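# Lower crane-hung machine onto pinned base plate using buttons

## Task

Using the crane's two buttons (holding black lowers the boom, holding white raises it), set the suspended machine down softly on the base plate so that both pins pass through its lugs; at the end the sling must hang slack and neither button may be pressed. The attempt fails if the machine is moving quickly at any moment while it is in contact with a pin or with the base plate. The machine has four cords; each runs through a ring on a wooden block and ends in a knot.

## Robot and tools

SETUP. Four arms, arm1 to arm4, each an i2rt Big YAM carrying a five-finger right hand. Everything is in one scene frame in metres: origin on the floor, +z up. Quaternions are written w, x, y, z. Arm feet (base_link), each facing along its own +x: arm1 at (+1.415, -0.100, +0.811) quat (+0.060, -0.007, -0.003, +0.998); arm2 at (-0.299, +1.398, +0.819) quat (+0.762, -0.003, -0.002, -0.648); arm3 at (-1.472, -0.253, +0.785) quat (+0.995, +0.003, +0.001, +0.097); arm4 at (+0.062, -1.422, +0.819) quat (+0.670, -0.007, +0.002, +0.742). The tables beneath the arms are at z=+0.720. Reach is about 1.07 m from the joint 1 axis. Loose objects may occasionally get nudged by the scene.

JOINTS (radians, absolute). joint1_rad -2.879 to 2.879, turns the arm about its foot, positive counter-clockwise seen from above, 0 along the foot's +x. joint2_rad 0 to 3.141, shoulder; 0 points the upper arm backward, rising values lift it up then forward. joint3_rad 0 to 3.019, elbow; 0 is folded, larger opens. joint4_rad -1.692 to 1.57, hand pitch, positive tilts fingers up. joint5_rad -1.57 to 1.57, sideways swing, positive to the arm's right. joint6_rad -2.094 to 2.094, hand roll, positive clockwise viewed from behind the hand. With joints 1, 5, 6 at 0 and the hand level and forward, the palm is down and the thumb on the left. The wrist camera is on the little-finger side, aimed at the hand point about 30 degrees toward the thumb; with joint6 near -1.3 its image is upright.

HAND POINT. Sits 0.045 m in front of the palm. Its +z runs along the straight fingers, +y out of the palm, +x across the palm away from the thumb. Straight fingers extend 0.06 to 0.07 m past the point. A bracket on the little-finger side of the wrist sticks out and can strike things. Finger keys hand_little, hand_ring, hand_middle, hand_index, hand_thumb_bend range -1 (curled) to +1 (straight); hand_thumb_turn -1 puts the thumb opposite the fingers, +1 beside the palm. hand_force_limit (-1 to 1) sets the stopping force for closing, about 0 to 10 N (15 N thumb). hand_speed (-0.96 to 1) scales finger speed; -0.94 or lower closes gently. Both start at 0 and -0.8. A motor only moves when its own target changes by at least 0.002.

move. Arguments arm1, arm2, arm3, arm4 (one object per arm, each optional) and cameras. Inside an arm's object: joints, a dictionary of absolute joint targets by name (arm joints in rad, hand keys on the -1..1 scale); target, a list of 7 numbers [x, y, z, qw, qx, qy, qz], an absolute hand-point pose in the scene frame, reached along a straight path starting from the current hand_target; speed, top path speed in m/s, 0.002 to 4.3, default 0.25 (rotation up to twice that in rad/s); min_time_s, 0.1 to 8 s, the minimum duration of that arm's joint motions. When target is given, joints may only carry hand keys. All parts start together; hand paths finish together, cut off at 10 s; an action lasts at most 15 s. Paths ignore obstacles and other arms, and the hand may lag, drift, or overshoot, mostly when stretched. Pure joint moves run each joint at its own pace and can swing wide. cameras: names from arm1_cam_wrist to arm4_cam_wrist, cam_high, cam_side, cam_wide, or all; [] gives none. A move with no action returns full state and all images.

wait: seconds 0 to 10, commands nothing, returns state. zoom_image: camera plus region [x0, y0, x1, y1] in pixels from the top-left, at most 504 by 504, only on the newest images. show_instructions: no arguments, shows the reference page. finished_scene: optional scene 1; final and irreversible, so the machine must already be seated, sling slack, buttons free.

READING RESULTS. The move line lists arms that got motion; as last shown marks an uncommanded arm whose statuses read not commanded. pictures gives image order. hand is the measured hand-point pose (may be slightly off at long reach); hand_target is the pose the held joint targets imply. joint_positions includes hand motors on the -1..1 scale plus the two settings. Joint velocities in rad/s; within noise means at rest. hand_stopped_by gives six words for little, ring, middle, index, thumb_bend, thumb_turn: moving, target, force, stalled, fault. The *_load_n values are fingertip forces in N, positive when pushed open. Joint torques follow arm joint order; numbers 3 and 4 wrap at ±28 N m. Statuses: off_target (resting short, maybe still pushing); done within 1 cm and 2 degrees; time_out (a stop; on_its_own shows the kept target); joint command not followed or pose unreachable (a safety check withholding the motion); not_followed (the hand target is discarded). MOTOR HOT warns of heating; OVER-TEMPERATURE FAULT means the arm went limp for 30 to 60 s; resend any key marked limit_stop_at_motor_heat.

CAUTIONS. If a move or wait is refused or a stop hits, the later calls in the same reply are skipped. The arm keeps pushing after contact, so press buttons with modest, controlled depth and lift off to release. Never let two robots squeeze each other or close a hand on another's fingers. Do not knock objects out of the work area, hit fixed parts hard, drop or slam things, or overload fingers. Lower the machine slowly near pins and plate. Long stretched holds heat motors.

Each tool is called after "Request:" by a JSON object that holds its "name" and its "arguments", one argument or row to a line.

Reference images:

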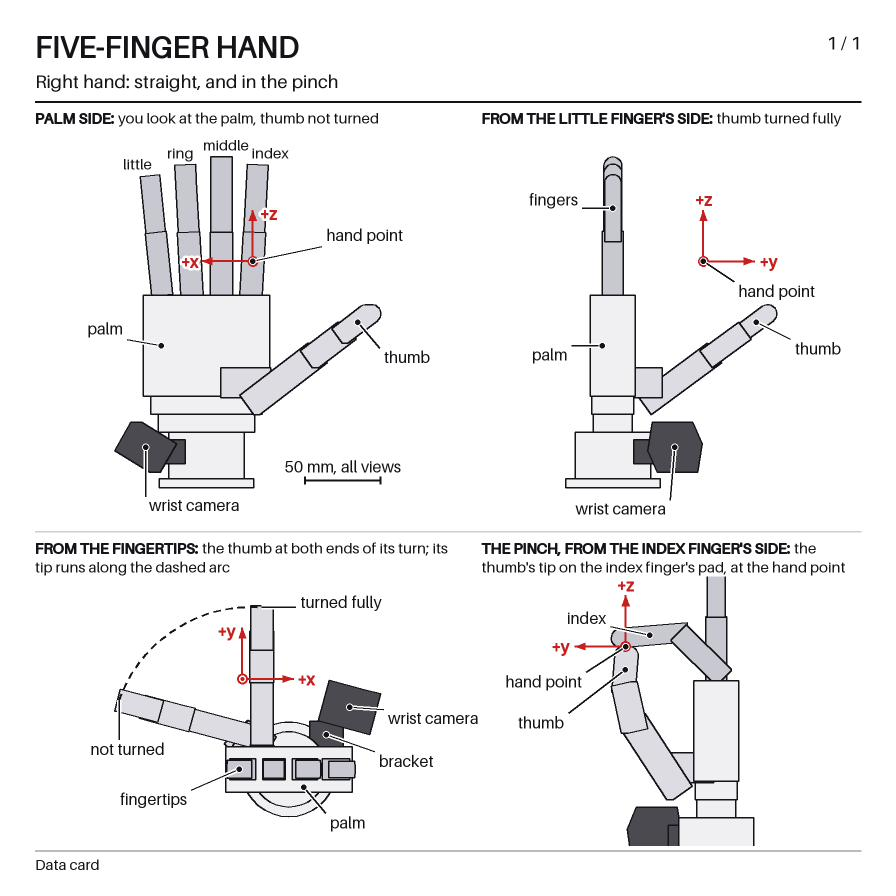

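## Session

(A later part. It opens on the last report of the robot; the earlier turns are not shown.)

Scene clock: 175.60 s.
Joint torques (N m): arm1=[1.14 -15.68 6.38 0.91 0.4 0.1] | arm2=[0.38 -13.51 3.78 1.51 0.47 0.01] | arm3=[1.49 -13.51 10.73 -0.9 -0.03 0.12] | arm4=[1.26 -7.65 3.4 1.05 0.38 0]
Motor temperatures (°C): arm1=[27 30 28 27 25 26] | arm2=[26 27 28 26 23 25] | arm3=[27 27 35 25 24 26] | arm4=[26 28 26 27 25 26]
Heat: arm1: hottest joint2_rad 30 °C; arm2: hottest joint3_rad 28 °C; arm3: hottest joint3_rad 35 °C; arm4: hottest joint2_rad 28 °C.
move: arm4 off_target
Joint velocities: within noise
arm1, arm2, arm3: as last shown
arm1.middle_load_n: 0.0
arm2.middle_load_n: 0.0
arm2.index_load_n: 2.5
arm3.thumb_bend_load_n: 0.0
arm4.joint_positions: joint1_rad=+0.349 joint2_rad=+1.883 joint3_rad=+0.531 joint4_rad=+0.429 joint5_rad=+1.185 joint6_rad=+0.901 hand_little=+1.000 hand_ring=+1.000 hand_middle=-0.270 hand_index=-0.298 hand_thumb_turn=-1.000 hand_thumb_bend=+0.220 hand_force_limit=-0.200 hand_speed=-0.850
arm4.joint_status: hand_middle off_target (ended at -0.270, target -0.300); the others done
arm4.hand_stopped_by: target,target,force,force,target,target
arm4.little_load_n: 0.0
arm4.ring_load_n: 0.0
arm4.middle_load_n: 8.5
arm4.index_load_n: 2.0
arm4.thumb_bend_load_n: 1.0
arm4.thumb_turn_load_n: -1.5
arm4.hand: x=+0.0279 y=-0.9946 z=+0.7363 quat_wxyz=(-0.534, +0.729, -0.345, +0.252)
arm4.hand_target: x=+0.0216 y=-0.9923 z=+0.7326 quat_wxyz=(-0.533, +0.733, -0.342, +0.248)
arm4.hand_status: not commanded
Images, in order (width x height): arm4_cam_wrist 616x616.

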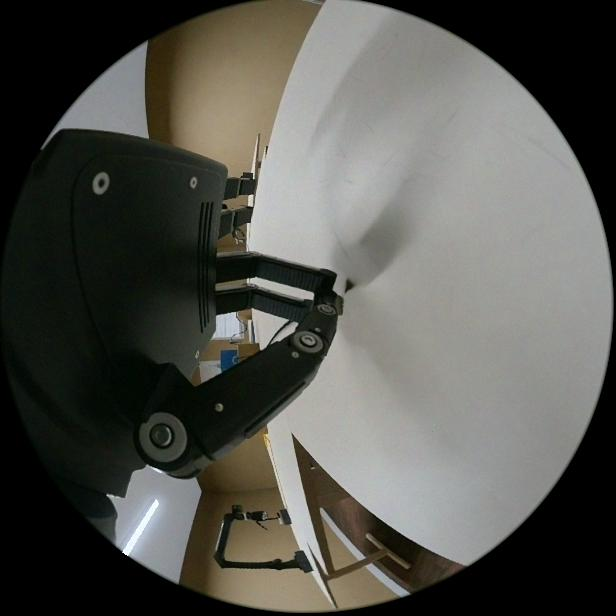

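Request:
{"name": "move", "arguments": {
  "arm4": {"joints":{"hand_index":1,"hand_middle":1,"hand_speed":-0.5}}
}}

Request:
{"name": "move", "arguments": {
  "arm4": {"target":[0.0215,-0.992,0.80,0.5326,-0.7331,0.3419,-0.2484],"speed":0.1,"joints":{"hand_thumb_bend":1,"hand_thumb_turn":1,"hand_speed":0.2}}
}}

Request:
{"name": "move", "arguments": {
  "arm4": {"target":[0.030,-1.055,0.90,0,1,0,0],"speed":0.25},
  "cameras": ["arm4_cam_wrist","cam_high"]
}}

Scene clock: 182.27 s.
Joint torques (N m): arm1=[1.32 -15.68 6.31 0.94 0.39 0.11] | arm2=[0.38 -13.57 3.77 1.51 0.47 0.01] | arm3=[1.44 -13.45 10.74 -0.9 -0.04 0.12] | arm4=[0.79 -7.65 3.41 1.1 0.6 -0.02]
Motor temperatures (°C): arm1=[27 30 28 27 25 26] | arm2=[26 27 28 26 23 25] | arm3=[27 27 35 25 24 26] | arm4=[26 28 26 27 25 26]
Heat: arm1: hottest joint2_rad 30 °C; arm2: hottest joint3_rad 28 °C; arm3: hottest joint3_rad 35 °C; arm4: hottest joint2_rad 28 °C.
move: arm4 done
Joint velocities: within noise
arm1, arm2, arm3: as last shown
arm1.thumb_bend_load_n: 2.0
arm3.thumb_turn_load_n: -0.5
arm4.joint_positions: joint1_rad=+0.355 joint2_rad=+1.883 joint3_rad=+0.531 joint4_rad=+0.429 joint5_rad=+1.180 joint6_rad=+0.902 hand_little=+1.000 hand_ring=+1.000 hand_middle=+1.000 hand_index=+1.000 hand_thumb_turn=-1.000 hand_thumb_bend=+0.220 hand_force_limit=-0.200 hand_speed=-0.500
arm4.joint_status: all done
arm4.hand_stopped_by: target,target,target,target,target,target
arm4.little_load_n: 0.0
arm4.ring_load_n: 0.0
arm4.middle_load_n: -0.5
arm4.index_load_n: 0.0
arm4.thumb_bend_load_n: 0.0
arm4.thumb_turn_load_n: 0.0
arm4.hand: x=+0.0247 y=-0.9947 z=+0.7356 quat_wxyz=(-0.534, +0.732, -0.343, +0.249)
arm4.hand_target: x=+0.0216 y=-0.9923 z=+0.7326 quat_wxyz=(-0.533, +0.733, -0.342, +0.248)
arm4.hand_status: not commanded
pictures: none

Scene clock: 183.60 s.
Joint torques (N m): arm1=[1.44 -15.44 6.37 0.92 0.4 0.12] | arm2=[0.38 -13.51 3.78 1.51 0.47 0] | arm3=[1.49 -13.39 10.76 -0.9 -0.04 0.12] | arm4=[0.79 -8 4.72 1.02 0.66 0.01]
Motor temperatures (°C): arm1=[27 30 28 27 25 26] | arm2=[26 27 28 26 23 25] | arm3=[27 27 35 25 24 26] | arm4=[26 28 26 27 25 26]
Heat: arm1: hottest joint2_rad 30 °C; arm2: hottest joint3_rad 28 °C; arm3: hottest joint3_rad 35 °C; arm4: hottest joint2_rad 28 °C.
move: arm4 done
Joint velocities: within noise
arm1.joint_positions: joint1_rad=+0.175 joint2_rad=+1.879 joint3_rad=+0.752 joint4_rad=+0.500 joint5_rad=+0.989 joint6_rad=+0.515 hand_little=+1.000 hand_ring=+1.000 hand_middle=+0.350 hand_index=-0.011 hand_thumb_turn=-0.930 hand_thumb_bend=+0.100 hand_force_limit=-0.200 hand_speed=-0.900
arm1.joint_status: not commanded
arm1.hand_stopped_by: target,target,target,force,target,target
arm1.little_load_n: 0.0
arm1.ring_load_n: -0.5
arm1.middle_load_n: 0.0
arm1.index_load_n: 5.0
arm1.thumb_bend_load_n: 1.5
arm1.thumb_turn_load_n: -2.0
arm1.hand: x=+0.8803 y=+0.0023 z=+0.7659 quat_wxyz=(-0.563, +0.779, +0.235, -0.143)
arm1.hand_target: x=+0.8644 y=-0.0031 z=+0.7833 quat_wxyz=(-0.565, +0.778, +0.223, -0.162)
arm1.hand_status: not commanded
arm2.joint_positions: joint1_rad=+0.430 joint2_rad=+1.886 joint3_rad=+0.643 joint4_rad=+0.640 joint5_rad=+0.970 joint6_rad=+0.496 hand_little=+1.000 hand_ring=+1.000 hand_middle=+0.350 hand_index=-0.021 hand_thumb_turn=-0.930 hand_thumb_bend=+0.100 hand_force_limit=-0.200 hand_speed=-0.900
arm2.joint_status: not commanded
arm2.hand_stopped_by: target,target,target,force,target,target
arm2.little_load_n: 0.0
arm2.ring_load_n: -0.5
arm2.middle_load_n: 0.0
arm2.index_load_n: 2.5
arm2.thumb_bend_load_n: 1.0
arm2.thumb_turn_load_n: 0.0
arm2.hand: x=-0.1309 y=+0.9153 z=+0.7680 quat_wxyz=(+0.139, -0.180, -0.790, +0.569)
arm2.hand_target: x=-0.1260 y=+0.9145 z=+0.7759 quat_wxyz=(+0.132, -0.182, -0.788, +0.573)
arm2.hand_status: not commanded
arm3: as last shown
arm3.little_load_n: 0.5
arm3.thumb_turn_load_n: 0.0
arm4.joint_positions: joint1_rad=+0.355 joint2_rad=+1.651 joint3_rad=+0.531 joint4_rad=+0.180 joint5_rad=+1.179 joint6_rad=+0.902 hand_little=+1.000 hand_ring=+1.000 hand_middle=+1.000 hand_index=+1.000 hand_thumb_turn=+1.000 hand_thumb_bend=+1.000 hand_force_limit=-0.200 hand_speed=+0.200
arm4.joint_status: all done
arm4.hand_stopped_by: target,target,target,target,target,target
arm4.little_load_n: 0.0
arm4.ring_load_n: -0.5
arm4.middle_load_n: 0.0
arm4.index_load_n: 0.0
arm4.thumb_bend_load_n: 0.0
arm4.thumb_turn_load_n: 0.0
arm4.hand: x=+0.0252 y=-0.9960 z=+0.7954 quat_wxyz=(-0.530, +0.735, -0.340, +0.254)
arm4.hand_target: x=+0.0216 y=-0.9921 z=+0.8000 quat_wxyz=(-0.533, +0.733, -0.342, +0.248)
arm4.hand_status: done (0.007 m and 0.8 deg from the pose sent, 0.064 m and 0.3 deg at the start)
pictures: none

Scene clock: 187.37 s.
Joint torques (N m): arm1=[1.08 -15.44 6.37 0.91 0.41 0.11] | arm2=[0.44 -13.57 3.77 1.51 0.47 0] | arm3=[1.55 -13.39 10.76 -0.9 -0.04 0.12] | arm4=[-0.32 -8.06 10.17 0.13 -0.13 -0.18]
Motor temperatures (°C): arm1=[27 30 28 27 25 26] | arm2=[26 27 28 26 23 25] | arm3=[27 27 35 25 24 26] | arm4=[26 28 27 27 25 26]
Heat: arm1: hottest joint2_rad 30 °C; arm2: hottest joint3_rad 28 °C; arm3: hottest joint3_rad 35 °C; arm4: hottest joint2_rad 28 °C.
move: arm4 off_target
Joint velocities: within noise
arm1, arm2: as last shown
arm1.ring_load_n: 0.0
arm2.ring_load_n: 0.0
arm3.joint_positions: joint1_rad=+0.475 joint2_rad=+1.672 joint3_rad=+1.268 joint4_rad=-1.207 joint5_rad=+0.005 joint6_rad=-1.401 hand_little=-0.900 hand_ring=-0.900 hand_middle=-0.900 hand_index=+1.000 hand_thumb_turn=+1.000 hand_thumb_bend=+1.000 hand_force_limit=+0.000 hand_speed=+0.200
arm3.joint_status: not commanded
arm3.hand_stopped_by: target,target,target,target,target,target
arm3.little_load_n: 0.0
arm3.ring_load_n: -0.5
arm3.middle_load_n: 0.0
arm3.index_load_n: 0.0
arm3.thumb_bend_load_n: 0.0
arm3.thumb_turn_load_n: 0.0
arm3.hand: x=-1.1018 y=-0.0319 z=+0.8703 quat_wxyz=(+0.007, +0.969, +0.247, -0.017)
arm3.hand_target: x=-1.0916 y=-0.0183 z=+0.8862 quat_wxyz=(+0.000, +0.969, +0.248, +0.000)
arm3.hand_status: not commanded
arm4.joint_positions: joint1_rad=-0.094 joint2_rad=+1.523 joint3_rad=+1.058 joint4_rad=-1.127 joint5_rad=-0.004 joint6_rad=+0.016 hand_little=+1.000 hand_ring=+1.000 hand_middle=+1.000 hand_index=+1.000 hand_thumb_turn=+1.000 hand_thumb_bend=+1.000 hand_force_limit=-0.200 hand_speed=+0.200
arm4.joint_status: not commanded
arm4.hand_stopped_by: target,target,target,target,target,target
arm4.little_load_n: 0.0
arm4.ring_load_n: 0.0
arm4.middle_load_n: 0.0
arm4.index_load_n: 0.0
arm4.thumb_bend_load_n: 0.0
arm4.thumb_turn_load_n: 0.0
arm4.hand: x=+0.0268 y=-1.0741 z=+0.8884 quat_wxyz=(+0.016, +1.000, -0.004, +0.002)
arm4.hand_target: x=+0.0300 y=-1.0558 z=+0.9000 quat_wxyz=(+0.000, +1.000, +0.000, +0.000)
arm4.hand_status: off_target (0.023 m and 1.9 deg from the pose sent, 0.120 m and 85.4 deg at the start)
Images, in order (width x height): arm4_cam_wrist 616x616, cam_high 672x504.

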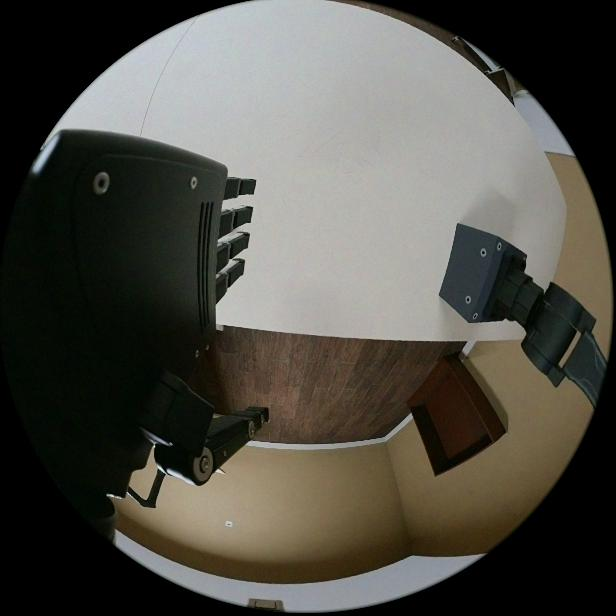

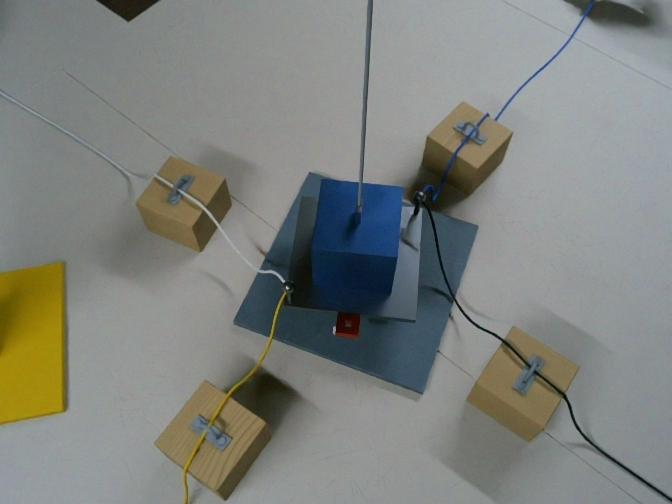

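Request:
{"name": "move", "arguments": {
  "arm4": {"target":[0.033,-1.020,0.87,0,1,0,0],"speed":0.15},
  "cameras": ["arm4_cam_wrist","cam_side"]
}}

Request:
{"name": "zoom_image", "arguments": {
  "camera": "arm4_cam_wrist",
  "region": [180, 160, 380, 360]
}}

Scene clock: 189.20 s.
Joint torques (N m): arm1=[1.38 -15.33 6.35 0.84 0.41 0.11] | arm2=[0.38 -13.51 3.77 1.51 0.48 0.01] | arm3=[1.49 -13.39 10.74 -0.9 -0.04 0.12] | arm4=[-0.38 -9.76 9.85 0.66 -0.11 -0.23]
Motor temperatures (°C): arm1=[27 30 28 27 25 26] | arm2=[26 27 28 26 23 25] | arm3=[27 27 35 25 24 26] | arm4=[26 28 27 27 25 26]
Heat: arm1: hottest joint2_rad 30 °C; arm2: hottest joint3_rad 28 °C; arm3: hottest joint3_rad 35 °C; arm4: hottest joint2_rad 28 °C.
move: arm4 off_target
Joint velocities: within noise
arm1, arm2, arm3: as last shown
arm3.ring_load_n: 0.5
arm4.joint_positions: joint1_rad=-0.099 joint2_rad=+1.648 joint3_rad=+1.120 joint4_rad=-1.084 joint5_rad=-0.004 joint6_rad=+0.009 hand_little=+1.000 hand_ring=+1.000 hand_middle=+1.000 hand_index=+1.000 hand_thumb_turn=+1.000 hand_thumb_bend=+1.000 hand_force_limit=-0.200 hand_speed=+0.200
arm4.joint_status: not commanded
arm4.hand_stopped_by: target,target,target,target,target,target
arm4.little_load_n: 0.0
arm4.ring_load_n: 0.0
arm4.middle_load_n: 0.0
arm4.index_load_n: 0.0
arm4.thumb_bend_load_n: 0.0
arm4.thumb_turn_load_n: 0.0
arm4.hand: x=+0.0293 y=-1.0443 z=+0.8589 quat_wxyz=(+0.027, +1.000, -0.004, +0.002)
arm4.hand_target: x=+0.0330 y=-1.0209 z=+0.8705 quat_wxyz=(+0.000, +1.000, +0.000, +0.000)
arm4.hand_status: off_target (0.027 m and 3.1 deg from the pose sent, 0.057 m and 1.9 deg at the start)
Images, in order (width x height): arm4_cam_wrist 616x616, cam_side 672x504.

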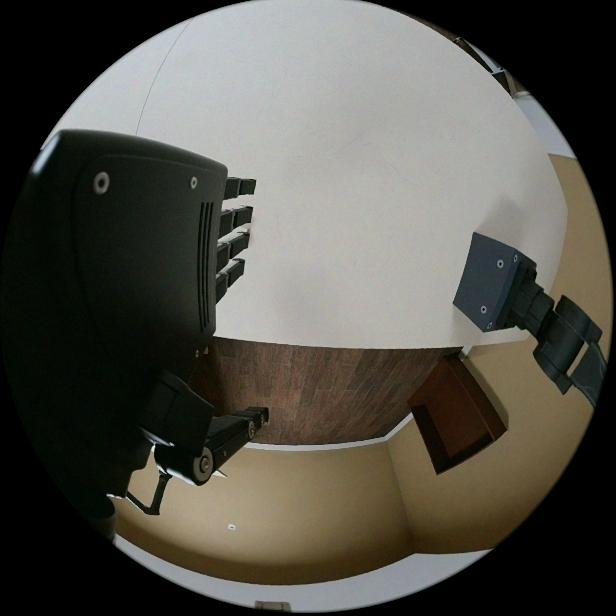

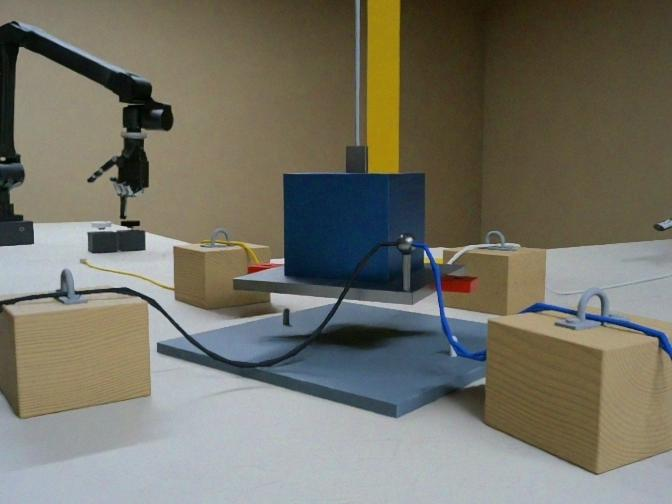

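Scaled by 2.520 from the camera's image (finer frame: 880x880).

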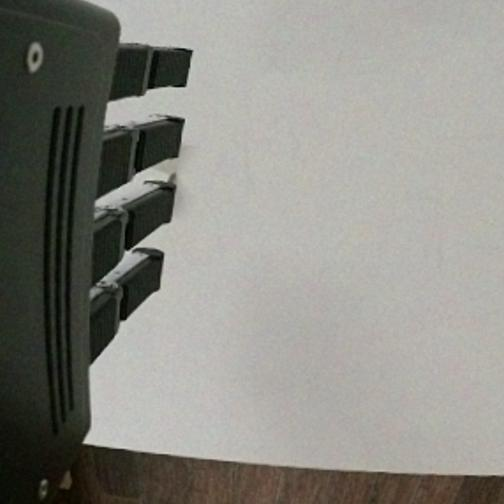

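Request:
{"name": "move", "arguments": {
  "arm4": {"target":[0.033,-0.96,0.88,0,1,0,0],"speed":0.15},
  "cameras": ["arm4_cam_wrist"]
}}

Request:
{"name": "zoom_image", "arguments": {
  "camera": "arm4_cam_wrist",
  "region": [180, 160, 380, 360]
}}

Scene clock: 191.43 s.
Joint torques (N m): arm1=[1.2 -15.44 6.37 0.96 0.4 0.09] | arm2=[0.38 -13.51 3.77 1.51 0.47 0.01] | arm3=[1.55 -13.45 10.74 -0.9 -0.04 0.12] | arm4=[-0.21 -11.11 9.95 0.12 -0.11 -0.22]
Motor temperatures (°C): arm1=[27 30 28 27 26 26] | arm2=[26 27 28 26 23 25] | arm3=[27 27 35 25 24 26] | arm4=[26 28 27 27 25 26]
Heat: arm1: hottest joint2_rad 30 °C; arm2: hottest joint3_rad 28 °C; arm3: hottest joint3_rad 35 °C; arm4: hottest joint2_rad 28 °C.
move: arm4 off_target
Joint velocities: within noise
arm1, arm2, arm3: as last shown
arm1.thumb_bend_load_n: 2.0
arm4.joint_positions: joint1_rad=-0.099 joint2_rad=+1.773 joint3_rad=+1.329 joint4_rad=-1.144 joint5_rad=-0.004 joint6_rad=+0.009 hand_little=+1.000 hand_ring=+1.000 hand_middle=+1.000 hand_index=+1.000 hand_thumb_turn=+1.000 hand_thumb_bend=+1.000 hand_force_limit=-0.200 hand_speed=+0.200
arm4.joint_status: not commanded
arm4.hand_stopped_by: target,target,target,target,target,target
arm4.little_load_n: 0.0
arm4.ring_load_n: 0.0
arm4.middle_load_n: 0.0
arm4.index_load_n: 0.0
arm4.thumb_bend_load_n: 0.0
arm4.thumb_turn_load_n: 0.0
arm4.hand: x=+0.0290 y=-0.9769 z=+0.8700 quat_wxyz=(+0.014, +1.000, -0.004, +0.001)
arm4.hand_target: x=+0.0330 y=-0.9606 z=+0.8801 quat_wxyz=(+0.000, +1.000, +0.000, +0.000)
arm4.hand_status: off_target (0.020 m and 1.7 deg from the pose sent, 0.087 m and 3.1 deg at the start)
Images, in order (width x height): arm4_cam_wrist 616x616.

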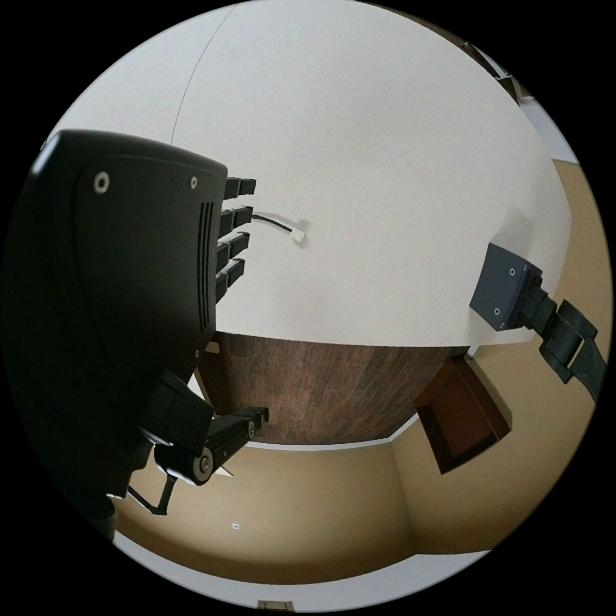

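Scaled by 2.520 from the camera's image (finer frame: 880x880).

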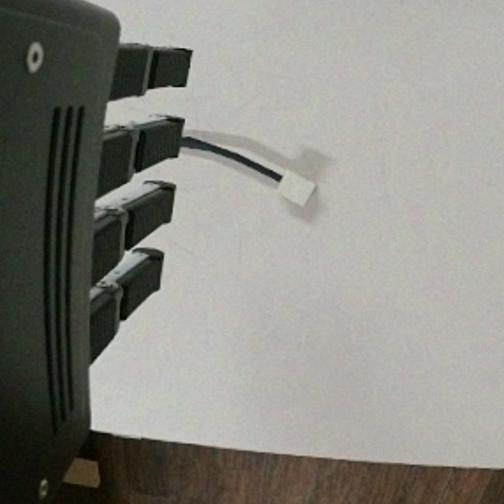

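Request:
{"name": "move", "arguments": {
  "arm4": {"target":[0.0545,-0.970,0.840,0,1,0,0],"speed":0.1},
  "cameras": ["arm4_cam_wrist"]
}}

Request:
{"name": "zoom_image", "arguments": {
  "camera": "arm4_cam_wrist",
  "region": [180, 160, 380, 360]
}}

Scene clock: 194.43 s.
Joint torques (N m): arm1=[1.44 -15.85 6.49 0.9 0.42 0.12] | arm2=[0.38 -13.57 3.77 1.51 0.48 0.01] | arm3=[1.55 -13.39 10.73 -0.88 -0.04 0.12] | arm4=[-0.03 -11.34 6.31 0.88 -0.07 -0.24]
Motor temperatures (°C): arm1=[27 30 28 27 26 26] | arm2=[26 27 28 26 23 25] | arm3=[27 27 35 25 24 26] | arm4=[26 28 28 27 25 26]
Heat: arm1: hottest joint2_rad 30 °C; arm2: hottest joint3_rad 28 °C; arm3: hottest joint3_rad 35 °C; arm4: hottest joint2_rad 28 °C.
move: arm4 done
Joint velocities: within noise
arm1, arm2, arm3: as last shown
arm1.index_load_n: 4.5
arm1.thumb_turn_load_n: -1.5
arm3.ring_load_n: 0.0
arm4.joint_positions: joint1_rad=-0.145 joint2_rad=+1.802 joint3_rad=+1.300 joint4_rad=-1.057 joint5_rad=-0.006 joint6_rad=-0.032 hand_little=+1.000 hand_ring=+1.000 hand_middle=+1.000 hand_index=+1.000 hand_thumb_turn=+1.000 hand_thumb_bend=+1.000 hand_force_limit=-0.200 hand_speed=+0.200
arm4.joint_status: not commanded
arm4.hand_stopped_by: target,target,target,target,target,target
arm4.little_load_n: 0.0
arm4.ring_load_n: 0.0
arm4.middle_load_n: 0.0
arm4.index_load_n: 0.0
arm4.thumb_bend_load_n: 0.0
arm4.thumb_turn_load_n: 0.0
arm4.hand: x=+0.0518 y=-0.9694 z=+0.8445 quat_wxyz=(-0.001, +1.000, -0.006, +0.001)
arm4.hand_target: x=+0.0545 y=-0.9699 z=+0.8400 quat_wxyz=(+0.000, +1.000, +0.000, +0.000)
arm4.hand_status: done (0.005 m and 0.6 deg from the pose sent, 0.040 m and 1.7 deg at the start)
Images, in order (width x height): arm4_cam_wrist 616x616.

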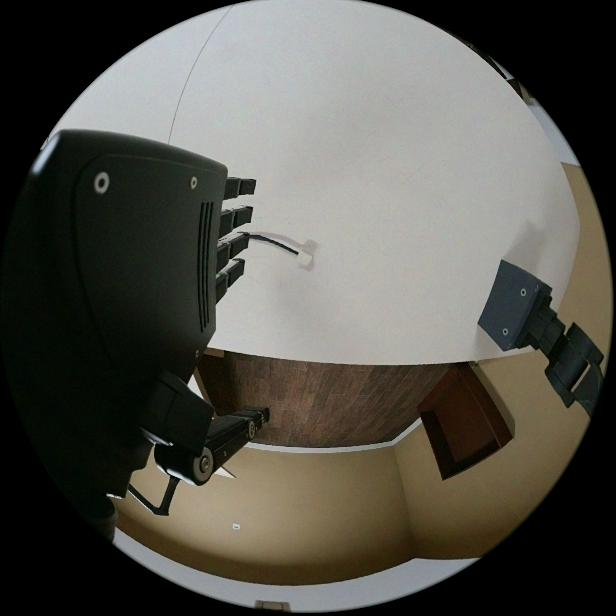

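Scaled by 2.520 from the camera's image (finer frame: 880x880).

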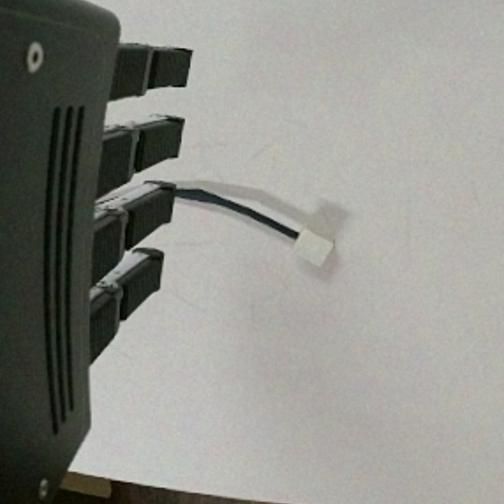

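Request:
{"name": "move", "arguments": {
  "arm4": {"target":[0.053,-0.990,0.808,0,1,0,0],"speed":0.08},
  "cameras": ["arm4_cam_wrist"]
}}

Request:
{"name": "zoom_image", "arguments": {
  "camera": "arm4_cam_wrist",
  "region": [210, 180, 350, 320]
}}

Scene clock: 196.60 s.
Joint torques (N m): arm1=[0.97 -15.33 6.32 0.8 0.4 0.1] | arm2=[0.38 -13.57 3.75 1.51 0.47 0] | arm3=[1.49 -13.39 10.74 -0.9 -0.04 0.12] | arm4=[0.15 -10.93 5.97 0.88 -0.08 -0.21]
Motor temperatures (°C): arm1=[27 30 28 27 26 26] | arm2=[26 27 28 26 23 25] | arm3=[27 27 35 25 24 26] | arm4=[26 28 28 27 25 26]
Heat: arm1: hottest joint2_rad 30 °C; arm2: hottest joint3_rad 28 °C; arm3: hottest joint3_rad 35 °C; arm4: hottest joint2_rad 28 °C.
move: arm4 done
Joint velocities: within noise
arm1, arm2, arm3: as last shown
arm1.thumb_bend_load_n: 1.5
arm1.thumb_turn_load_n: -2.0
arm3.ring_load_n: 0.5
arm3.thumb_turn_load_n: -0.5
arm4.joint_positions: joint1_rad=-0.145 joint2_rad=+1.802 joint3_rad=+1.202 joint4_rad=-0.958 joint5_rad=-0.006 joint6_rad=-0.032 hand_little=+1.000 hand_ring=+1.000 hand_middle=+1.000 hand_index=+1.000 hand_thumb_turn=+1.000 hand_thumb_bend=+1.000 hand_force_limit=-0.200 hand_speed=+0.200
arm4.joint_status: not commanded
arm4.hand_stopped_by: target,target,target,target,target,target
arm4.little_load_n: 0.0
arm4.ring_load_n: 0.0
arm4.middle_load_n: 0.0
arm4.index_load_n: 0.0
arm4.thumb_bend_load_n: 0.0
arm4.thumb_turn_load_n: 0.0
arm4.hand: x=+0.0512 y=-0.9889 z=+0.8129 quat_wxyz=(-0.001, +1.000, -0.006, +0.001)
arm4.hand_target: x=+0.0530 y=-0.9901 z=+0.8080 quat_wxyz=(+0.000, +1.000, +0.000, +0.000)
arm4.hand_status: done (0.005 m and 0.7 deg from the pose sent, 0.042 m and 0.6 deg at the start)
Images, in order (width x height): arm4_cam_wrist 616x616.

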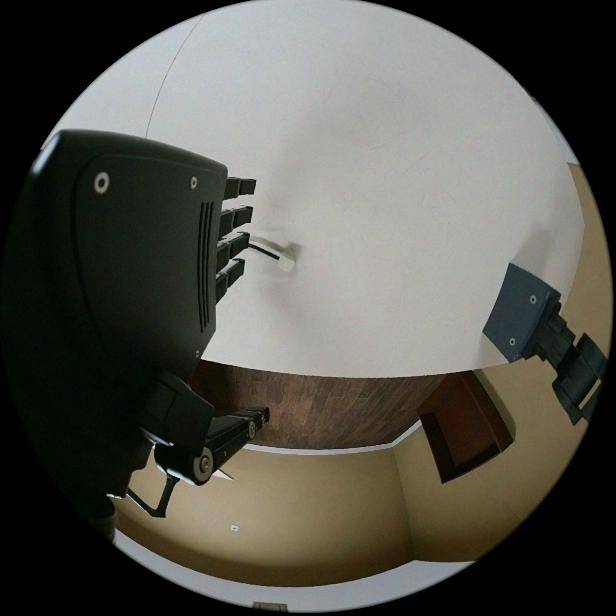

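Scaled by 3.600 from the camera's image (finer frame: 880x880).

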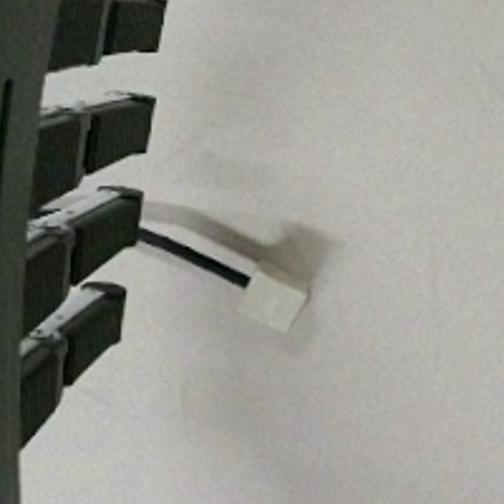

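Request:
{"name": "move", "arguments": {
  "arm4": {"target":[0.0535,-0.991,0.787,0,1,0,0],"speed":0.06},
  "cameras": ["arm4_cam_wrist"]
}}

Request:
{"name": "zoom_image", "arguments": {
  "camera": "arm4_cam_wrist",
  "region": [210, 180, 350, 320]
}}

Scene clock: 198.67 s.
Joint torques (N m): arm1=[1.08 -15.5 6.34 0.84 0.41 0.1] | arm2=[0.38 -13.51 3.78 1.51 0.47 0.01] | arm3=[1.55 -13.45 10.76 -0.9 -0.03 0.12] | arm4=[-0.03 -11.11 5.65 0.87 -0.08 -0.22]
Motor temperatures (°C): arm1=[27 31 28 27 26 26] | arm2=[26 27 28 26 23 25] | arm3=[27 27 35 25 24 26] | arm4=[26 28 28 27 25 26]
Heat: arm1: hottest joint2_rad 31 °C; arm2: hottest joint3_rad 28 °C; arm3: hottest joint3_rad 35 °C; arm4: hottest joint2_rad 28 °C.
move: arm4 done
Joint velocities: within noise
arm1, arm2, arm3: as last shown
arm1.index_load_n: 5.0
arm2.ring_load_n: -0.5
arm2.index_load_n: 2.0
arm3.little_load_n: -0.5
arm3.ring_load_n: 0.0
arm4.joint_positions: joint1_rad=-0.145 joint2_rad=+1.833 joint3_rad=+1.183 joint4_rad=-0.906 joint5_rad=-0.006 joint6_rad=-0.032 hand_little=+1.000 hand_ring=+1.000 hand_middle=+1.000 hand_index=+1.000 hand_thumb_turn=+1.000 hand_thumb_bend=+1.000 hand_force_limit=-0.200 hand_speed=+0.200
arm4.joint_status: not commanded
arm4.hand_stopped_by: target,target,target,target,target,target
arm4.little_load_n: 0.0
arm4.ring_load_n: 0.0
arm4.middle_load_n: 0.0
arm4.index_load_n: 0.0
arm4.thumb_bend_load_n: 0.0
arm4.thumb_turn_load_n: 0.0
arm4.hand: x=+0.0513 y=-0.9893 z=+0.7920 quat_wxyz=(-0.001, +1.000, -0.006, +0.001)
arm4.hand_target: x=+0.0535 y=-0.9911 z=+0.7870 quat_wxyz=(+0.000, +1.000, +0.000, +0.000)
arm4.hand_status: done (0.006 m and 0.7 deg from the pose sent, 0.026 m and 0.7 deg at the start)
Images, in order (width x height): arm4_cam_wrist 616x616.

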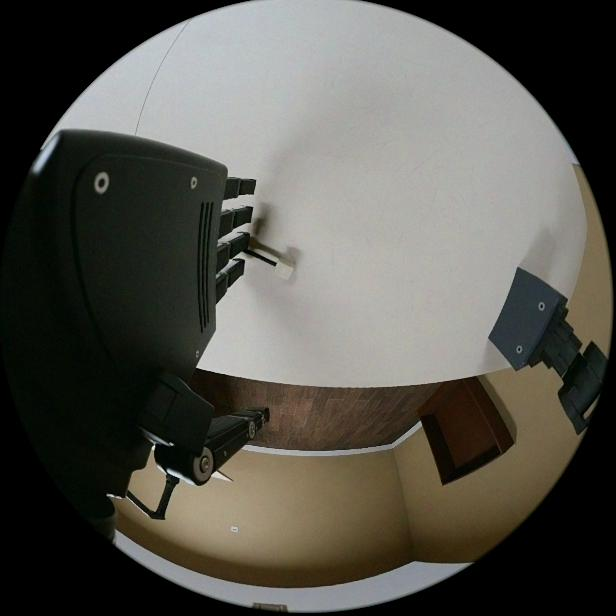

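Scaled by 3.600 from the camera's image (finer frame: 880x880).

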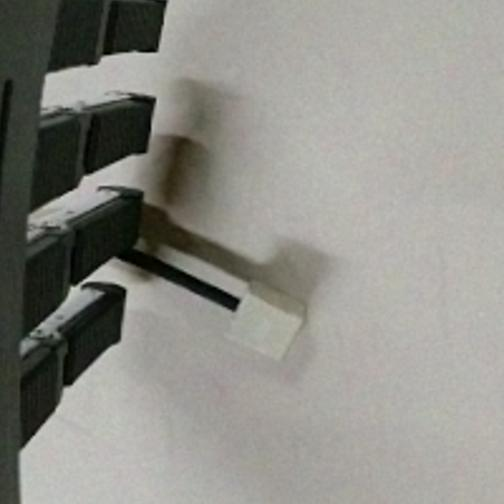

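Request:
{"name": "move", "arguments": {
  "arm4": {"target":[0.0545,-0.991,0.781,0,1,0,0],"speed":0.05},
  "cameras": ["arm4_cam_wrist"]
}}

Request:
{"name": "zoom_image", "arguments": {
  "camera": "arm4_cam_wrist",
  "region": [210, 180, 350, 320]
}}

Scene clock: 200.20 s.
Joint torques (N m): arm1=[1.44 -15.5 6.38 0.91 0.4 0.13] | arm2=[0.38 -13.57 3.77 1.51 0.48 0] | arm3=[1.55 -13.45 10.76 -0.91 -0.04 0.11] | arm4=[-0.15 -10.81 5.38 0.91 -0.07 -0.23]
Motor temperatures (°C): arm1=[27 31 28 27 26 26] | arm2=[26 27 28 26 23 25] | arm3=[27 27 35 25 24 26] | arm4=[26 28 28 27 25 26]
Heat: arm1: hottest joint2_rad 31 °C; arm2: hottest joint3_rad 28 °C; arm3: hottest joint3_rad 35 °C; arm4: hottest joint2_rad 28 °C.
move: arm4 done
Joint velocities: within noise
arm1, arm2, arm3: as last shown
arm2.ring_load_n: 0.0
arm2.index_load_n: 2.5
arm3.little_load_n: 0.0
arm3.thumb_turn_load_n: 0.0
arm4.joint_positions: joint1_rad=-0.145 joint2_rad=+1.839 joint3_rad=+1.183 joint4_rad=-0.892 joint5_rad=-0.006 joint6_rad=-0.033 hand_little=+1.000 hand_ring=+1.000 hand_middle=+1.000 hand_index=+1.000 hand_thumb_turn=+1.000 hand_thumb_bend=+1.000 hand_force_limit=-0.200 hand_speed=+0.200
arm4.joint_status: not commanded
arm4.hand_stopped_by: target,target,target,target,target,target
arm4.little_load_n: 0.0
arm4.ring_load_n: 0.0
arm4.middle_load_n: 0.0
arm4.index_load_n: 0.0
arm4.thumb_bend_load_n: 0.0
arm4.thumb_turn_load_n: 0.0
arm4.hand: x=+0.0516 y=-0.9865 z=+0.7888 quat_wxyz=(-0.006, +1.000, -0.005, +0.001)
arm4.hand_target: x=+0.0545 y=-0.9911 z=+0.7811 quat_wxyz=(+0.000, +1.000, +0.000, +0.000)
arm4.hand_status: done (0.009 m and 0.9 deg from the pose sent, 0.012 m and 0.7 deg at the start)
Images, in order (width x height): arm4_cam_wrist 616x616.

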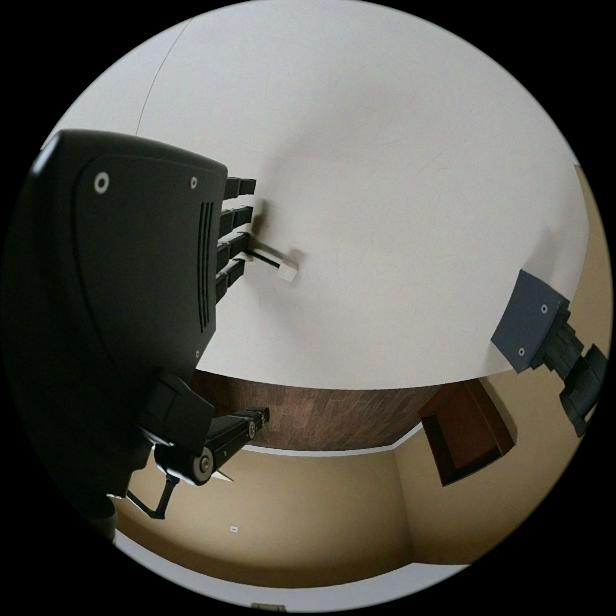

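Scaled by 3.600 from the camera's image (finer frame: 880x880).

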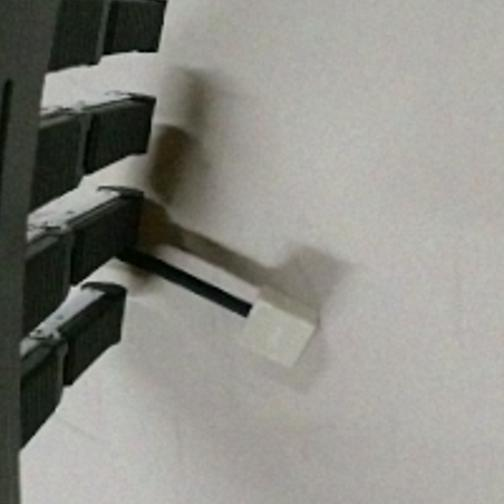

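Request:
{"name": "move", "arguments": {
  "arm4": {"target":[0.0545,-1.010,0.786,0,1,0,0],"speed":0.05},
  "cameras": ["arm4_cam_wrist","cam_side"]
}}

Request:
{"name": "zoom_image", "arguments": {
  "camera": "arm4_cam_wrist",
  "region": [210, 180, 350, 320]
}}

Scene clock: 201.53 s.
Joint torques (N m): arm1=[1.49 -15.5 6.37 0.9 0.38 0.11] | arm2=[0.38 -13.57 3.77 1.52 0.47 0.01] | arm3=[1.55 -13.39 10.74 -0.87 -0.03 0.12] | arm4=[-0.26 -11.69 4.7 0.54 -0.09 -0.26]
Motor temperatures (°C): arm1=[27 31 28 27 26 26] | arm2=[26 27 28 26 23 25] | arm3=[27 27 35 25 24 26] | arm4=[26 29 28 27 25 26]
Heat: arm1: hottest joint2_rad 31 °C; arm2: hottest joint3_rad 28 °C; arm3: hottest joint3_rad 35 °C; arm4: hottest joint2_rad 29 °C.
move: arm4 done
Joint velocities: within noise
arm1.joint_positions: joint1_rad=+0.175 joint2_rad=+1.879 joint3_rad=+0.752 joint4_rad=+0.500 joint5_rad=+0.989 joint6_rad=+0.515 hand_little=+1.000 hand_ring=+1.000 hand_middle=+0.350 hand_index=-0.011 hand_thumb_turn=-0.930 hand_thumb_bend=+0.100 hand_force_limit=-0.200 hand_speed=-0.900
arm1.joint_status: not commanded
arm1.hand_stopped_by: target,target,target,force,target,target
arm1.little_load_n: 0.0
arm1.ring_load_n: 0.0
arm1.middle_load_n: 0.0
arm1.index_load_n: 5.0
arm1.thumb_bend_load_n: 2.0
arm1.thumb_turn_load_n: -2.0
arm1.hand: x=+0.8803 y=+0.0023 z=+0.7659 quat_wxyz=(-0.563, +0.779, +0.235, -0.143)
arm1.hand_target: x=+0.8644 y=-0.0031 z=+0.7833 quat_wxyz=(-0.565, +0.778, +0.223, -0.162)
arm1.hand_status: not commanded
arm2.joint_positions: joint1_rad=+0.430 joint2_rad=+1.886 joint3_rad=+0.643 joint4_rad=+0.640 joint5_rad=+0.970 joint6_rad=+0.496 hand_little=+1.000 hand_ring=+1.000 hand_middle=+0.350 hand_index=-0.021 hand_thumb_turn=-0.930 hand_thumb_bend=+0.100 hand_force_limit=-0.200 hand_speed=-0.900
arm2.joint_status: not commanded
arm2.hand_stopped_by: target,target,target,force,target,target
arm2.little_load_n: 0.0
arm2.ring_load_n: -0.5
arm2.middle_load_n: 0.0
arm2.index_load_n: 2.5
arm2.thumb_bend_load_n: 1.0
arm2.thumb_turn_load_n: 0.0
arm2.hand: x=-0.1309 y=+0.9153 z=+0.7680 quat_wxyz=(+0.139, -0.180, -0.790, +0.569)
arm2.hand_target: x=-0.1260 y=+0.9145 z=+0.7759 quat_wxyz=(+0.132, -0.182, -0.788, +0.573)
arm2.hand_status: not commanded
arm3: as last shown
arm4.joint_positions: joint1_rad=-0.145 joint2_rad=+1.812 joint3_rad=+1.134 joint4_rad=-0.871 joint5_rad=-0.006 joint6_rad=-0.033 hand_little=+1.000 hand_ring=+1.000 hand_middle=+1.000 hand_index=+1.000 hand_thumb_turn=+1.000 hand_thumb_bend=+1.000 hand_force_limit=-0.200 hand_speed=+0.200
arm4.joint_status: not commanded
arm4.hand_stopped_by: target,target,target,target,target,target
arm4.little_load_n: 0.0
arm4.ring_load_n: 0.0
arm4.middle_load_n: 0.0
arm4.index_load_n: 0.0
arm4.thumb_bend_load_n: 0.0
arm4.thumb_turn_load_n: 0.0
arm4.hand: x=+0.0510 y=-1.0013 z=+0.7869 quat_wxyz=(-0.005, +1.000, -0.005, +0.001)
arm4.hand_target: x=+0.0544 y=-1.0099 z=+0.7860 quat_wxyz=(+0.000, +1.000, +0.000, +0.000)
arm4.hand_status: done (0.009 m and 0.8 deg from the pose sent, 0.024 m and 0.9 deg at the start)
Images, in order (width x height): arm4_cam_wrist 616x616, cam_side 672x504.

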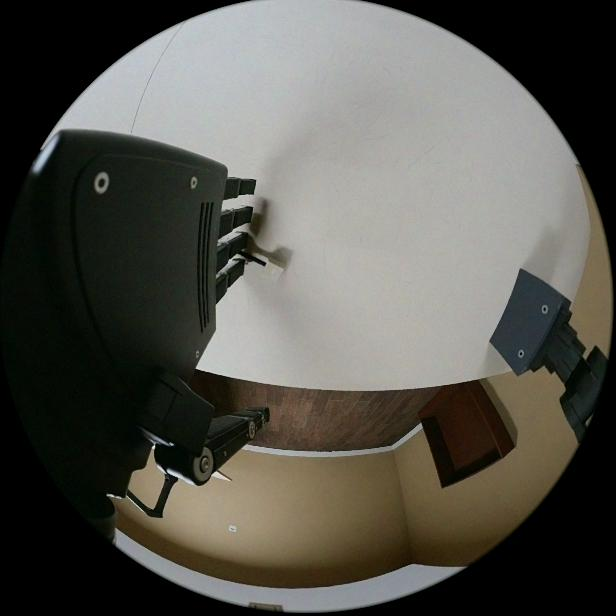

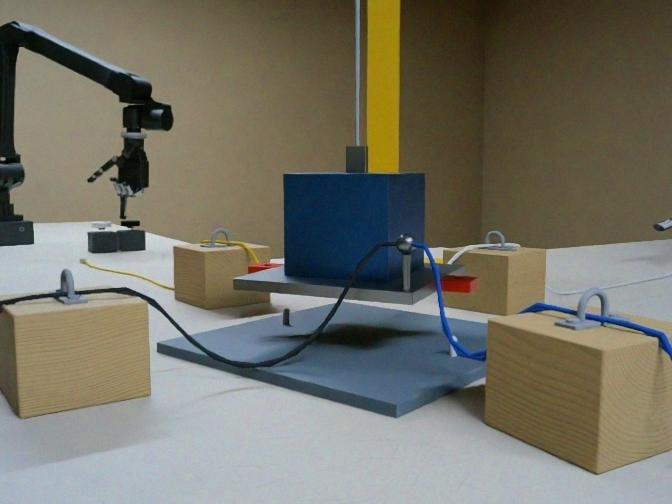

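Scaled by 3.600 from the camera's image (finer frame: 880x880).

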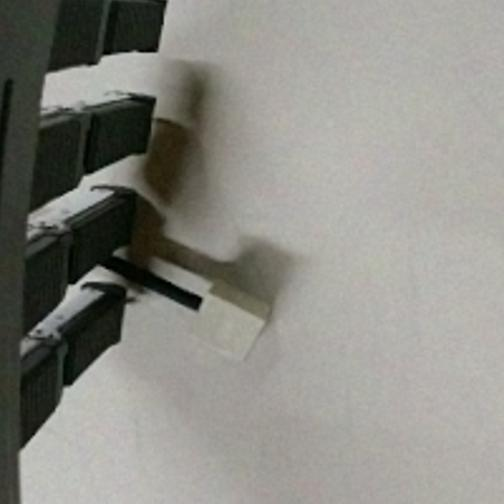

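Request:
{"name": "move", "arguments": {
  "arm4": {"target":[0.0535,-1.040,0.788,0,1,0,0],"speed":0.05},
  "cameras": ["arm4_cam_wrist"]
}}

Request:
{"name": "zoom_image", "arguments": {
  "camera": "arm4_cam_wrist",
  "region": [210, 180, 350, 320]
}}

Scene clock: 203.03 s.
Joint torques (N m): arm1=[1.26 -15.5 6.35 0.92 0.4 0.11] | arm2=[0.38 -13.51 3.78 1.51 0.47 0] | arm3=[1.55 -13.45 10.76 -0.88 -0.04 0.12] | arm4=[-0.32 -10.87 4.77 0.62 -0.08 -0.25]
Motor temperatures (°C): arm1=[27 31 28 27 26 26] | arm2=[26 27 28 26 23 25] | arm3=[26 27 35 25 24 26] | arm4=[26 29 28 27 25 26]
Heat: arm1: hottest joint2_rad 31 °C; arm2: hottest joint3_rad 28 °C; arm3: hottest joint3_rad 35 °C; arm4: hottest joint2_rad 29 °C.
move: arm4 done
Joint velocities: within noise
arm1, arm2: as last shown
arm2.little_load_n: -0.5
arm2.ring_load_n: 0.0
arm3.joint_positions: joint1_rad=+0.475 joint2_rad=+1.672 joint3_rad=+1.268 joint4_rad=-1.207 joint5_rad=+0.005 joint6_rad=-1.401 hand_little=-0.900 hand_ring=-0.900 hand_middle=-0.900 hand_index=+1.000 hand_thumb_turn=+1.000 hand_thumb_bend=+1.000 hand_force_limit=+0.000 hand_speed=+0.200
arm3.joint_status: not commanded
arm3.hand_stopped_by: target,target,target,target,target,target
arm3.little_load_n: 0.0
arm3.ring_load_n: 0.0
arm3.middle_load_n: 0.0
arm3.index_load_n: 0.0
arm3.thumb_bend_load_n: 0.0
arm3.thumb_turn_load_n: 0.0
arm3.hand: x=-1.1018 y=-0.0319 z=+0.8703 quat_wxyz=(+0.007, +0.969, +0.247, -0.017)
arm3.hand_target: x=-1.0916 y=-0.0183 z=+0.8862 quat_wxyz=(+0.000, +0.969, +0.248, +0.000)
arm3.hand_status: not commanded
arm4.joint_positions: joint1_rad=-0.145 joint2_rad=+1.749 joint3_rad=+1.038 joint4_rad=-0.848 joint5_rad=-0.006 joint6_rad=-0.035 hand_little=+1.000 hand_ring=+1.000 hand_middle=+1.000 hand_index=+1.000 hand_thumb_turn=+1.000 hand_thumb_bend=+1.000 hand_force_limit=-0.200 hand_speed=+0.200
arm4.joint_status: not commanded
arm4.hand_stopped_by: target,target,target,target,target,target
arm4.little_load_n: 0.0
arm4.ring_load_n: 0.0
arm4.middle_load_n: 0.0
arm4.index_load_n: 0.0
arm4.thumb_bend_load_n: 0.0
arm4.thumb_turn_load_n: 0.0
arm4.hand: x=+0.0497 y=-1.0344 z=+0.7875 quat_wxyz=(-0.001, +1.000, -0.004, +0.001)
arm4.hand_target: x=+0.0534 y=-1.0401 z=+0.7879 quat_wxyz=(+0.000, +1.000, +0.000, +0.000)
arm4.hand_status: done (0.007 m and 0.5 deg from the pose sent, 0.039 m and 0.8 deg at the start)
Images, in order (width x height): arm4_cam_wrist 616x616.

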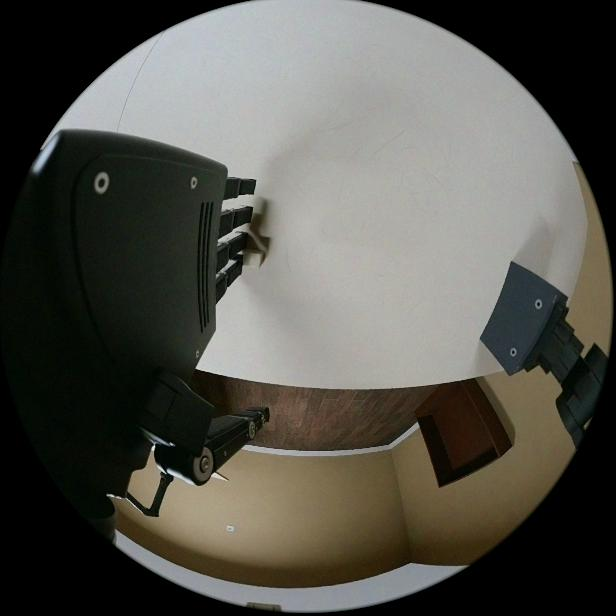

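Scaled by 3.600 from the camera's image (finer frame: 880x880).

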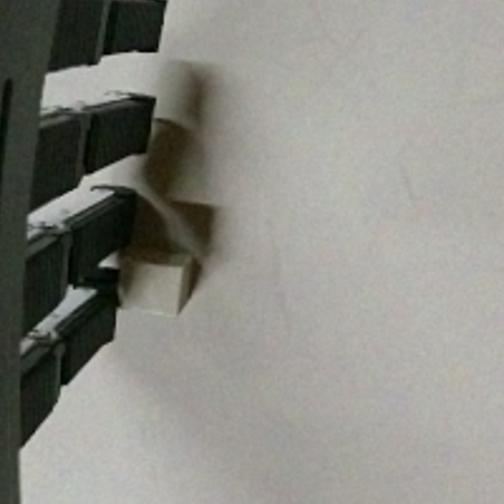

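Request:
{"name": "move", "arguments": {
  "arm4": {"target":[0.0535,-1.026,0.809,0.2164,0.9763,0,0],"speed":0.1},
  "cameras": ["arm4_cam_wrist"]
}}

Request:
{"name": "zoom_image", "arguments": {
  "camera": "arm4_cam_wrist",
  "region": [210, 180, 350, 320]
}}

Scene clock: 206.97 s.
Joint torques (N m): arm1=[1.14 -15.38 6.32 0.83 0.42 0.1] | arm2=[0.38 -13.51 3.77 1.52 0.47 0] | arm3=[1.49 -13.45 10.74 -0.87 -0.03 0.12] | arm4=[0.5 -11.69 7.6 -0.76 0.15 -0.13]
Motor temperatures (°C): arm1=[27 31 28 27 26 26] | arm2=[26 27 28 26 23 25] | arm3=[26 27 35 25 24 26] | arm4=[26 29 28 27 25 26]
Heat: arm1: hottest joint2_rad 31 °C; arm2: hottest joint3_rad 28 °C; arm3: hottest joint3_rad 35 °C; arm4: hottest joint2_rad 29 °C.
move: arm4 done
Joint velocities: within noise
arm1, arm2, arm3: as last shown
arm1.middle_load_n: -0.5
arm1.thumb_bend_load_n: 1.5
arm2.little_load_n: 0.0
arm4.joint_positions: joint1_rad=-0.145 joint2_rad=+2.019 joint3_rad=+1.380 joint4_rad=-1.354 joint5_rad=+0.008 joint6_rad=-0.035 hand_little=+1.000 hand_ring=+1.000 hand_middle=+1.000 hand_index=+1.000 hand_thumb_turn=+1.000 hand_thumb_bend=+1.000 hand_force_limit=-0.200 hand_speed=+0.200
arm4.joint_status: not commanded
arm4.hand_stopped_by: target,target,target,target,target,target
arm4.little_load_n: 0.0
arm4.ring_load_n: 0.0
arm4.middle_load_n: 0.0
arm4.index_load_n: 0.0
arm4.thumb_bend_load_n: 0.0
arm4.thumb_turn_load_n: 0.0
arm4.hand: x=+0.0523 y=-1.0338 z=+0.8090 quat_wxyz=(+0.215, +0.977, -0.004, -0.001)
arm4.hand_target: x=+0.0536 y=-1.0261 z=+0.8090 quat_wxyz=(+0.216, +0.976, +0.000, +0.000)
arm4.hand_status: done (0.008 m and 0.5 deg from the pose sent, 0.023 m and 25.1 deg at the start)
Images, in order (width x height): arm4_cam_wrist 616x616.

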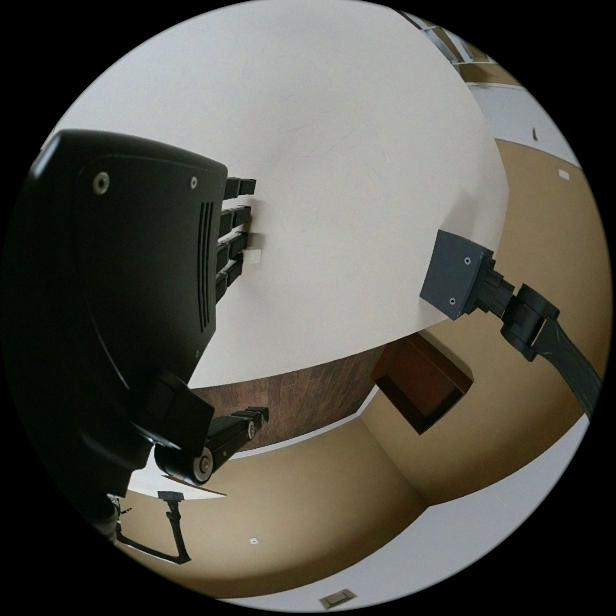

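Scaled by 3.600 from the camera's image (finer frame: 880x880).

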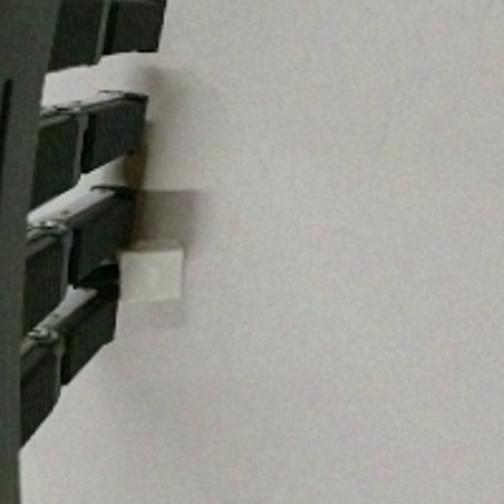

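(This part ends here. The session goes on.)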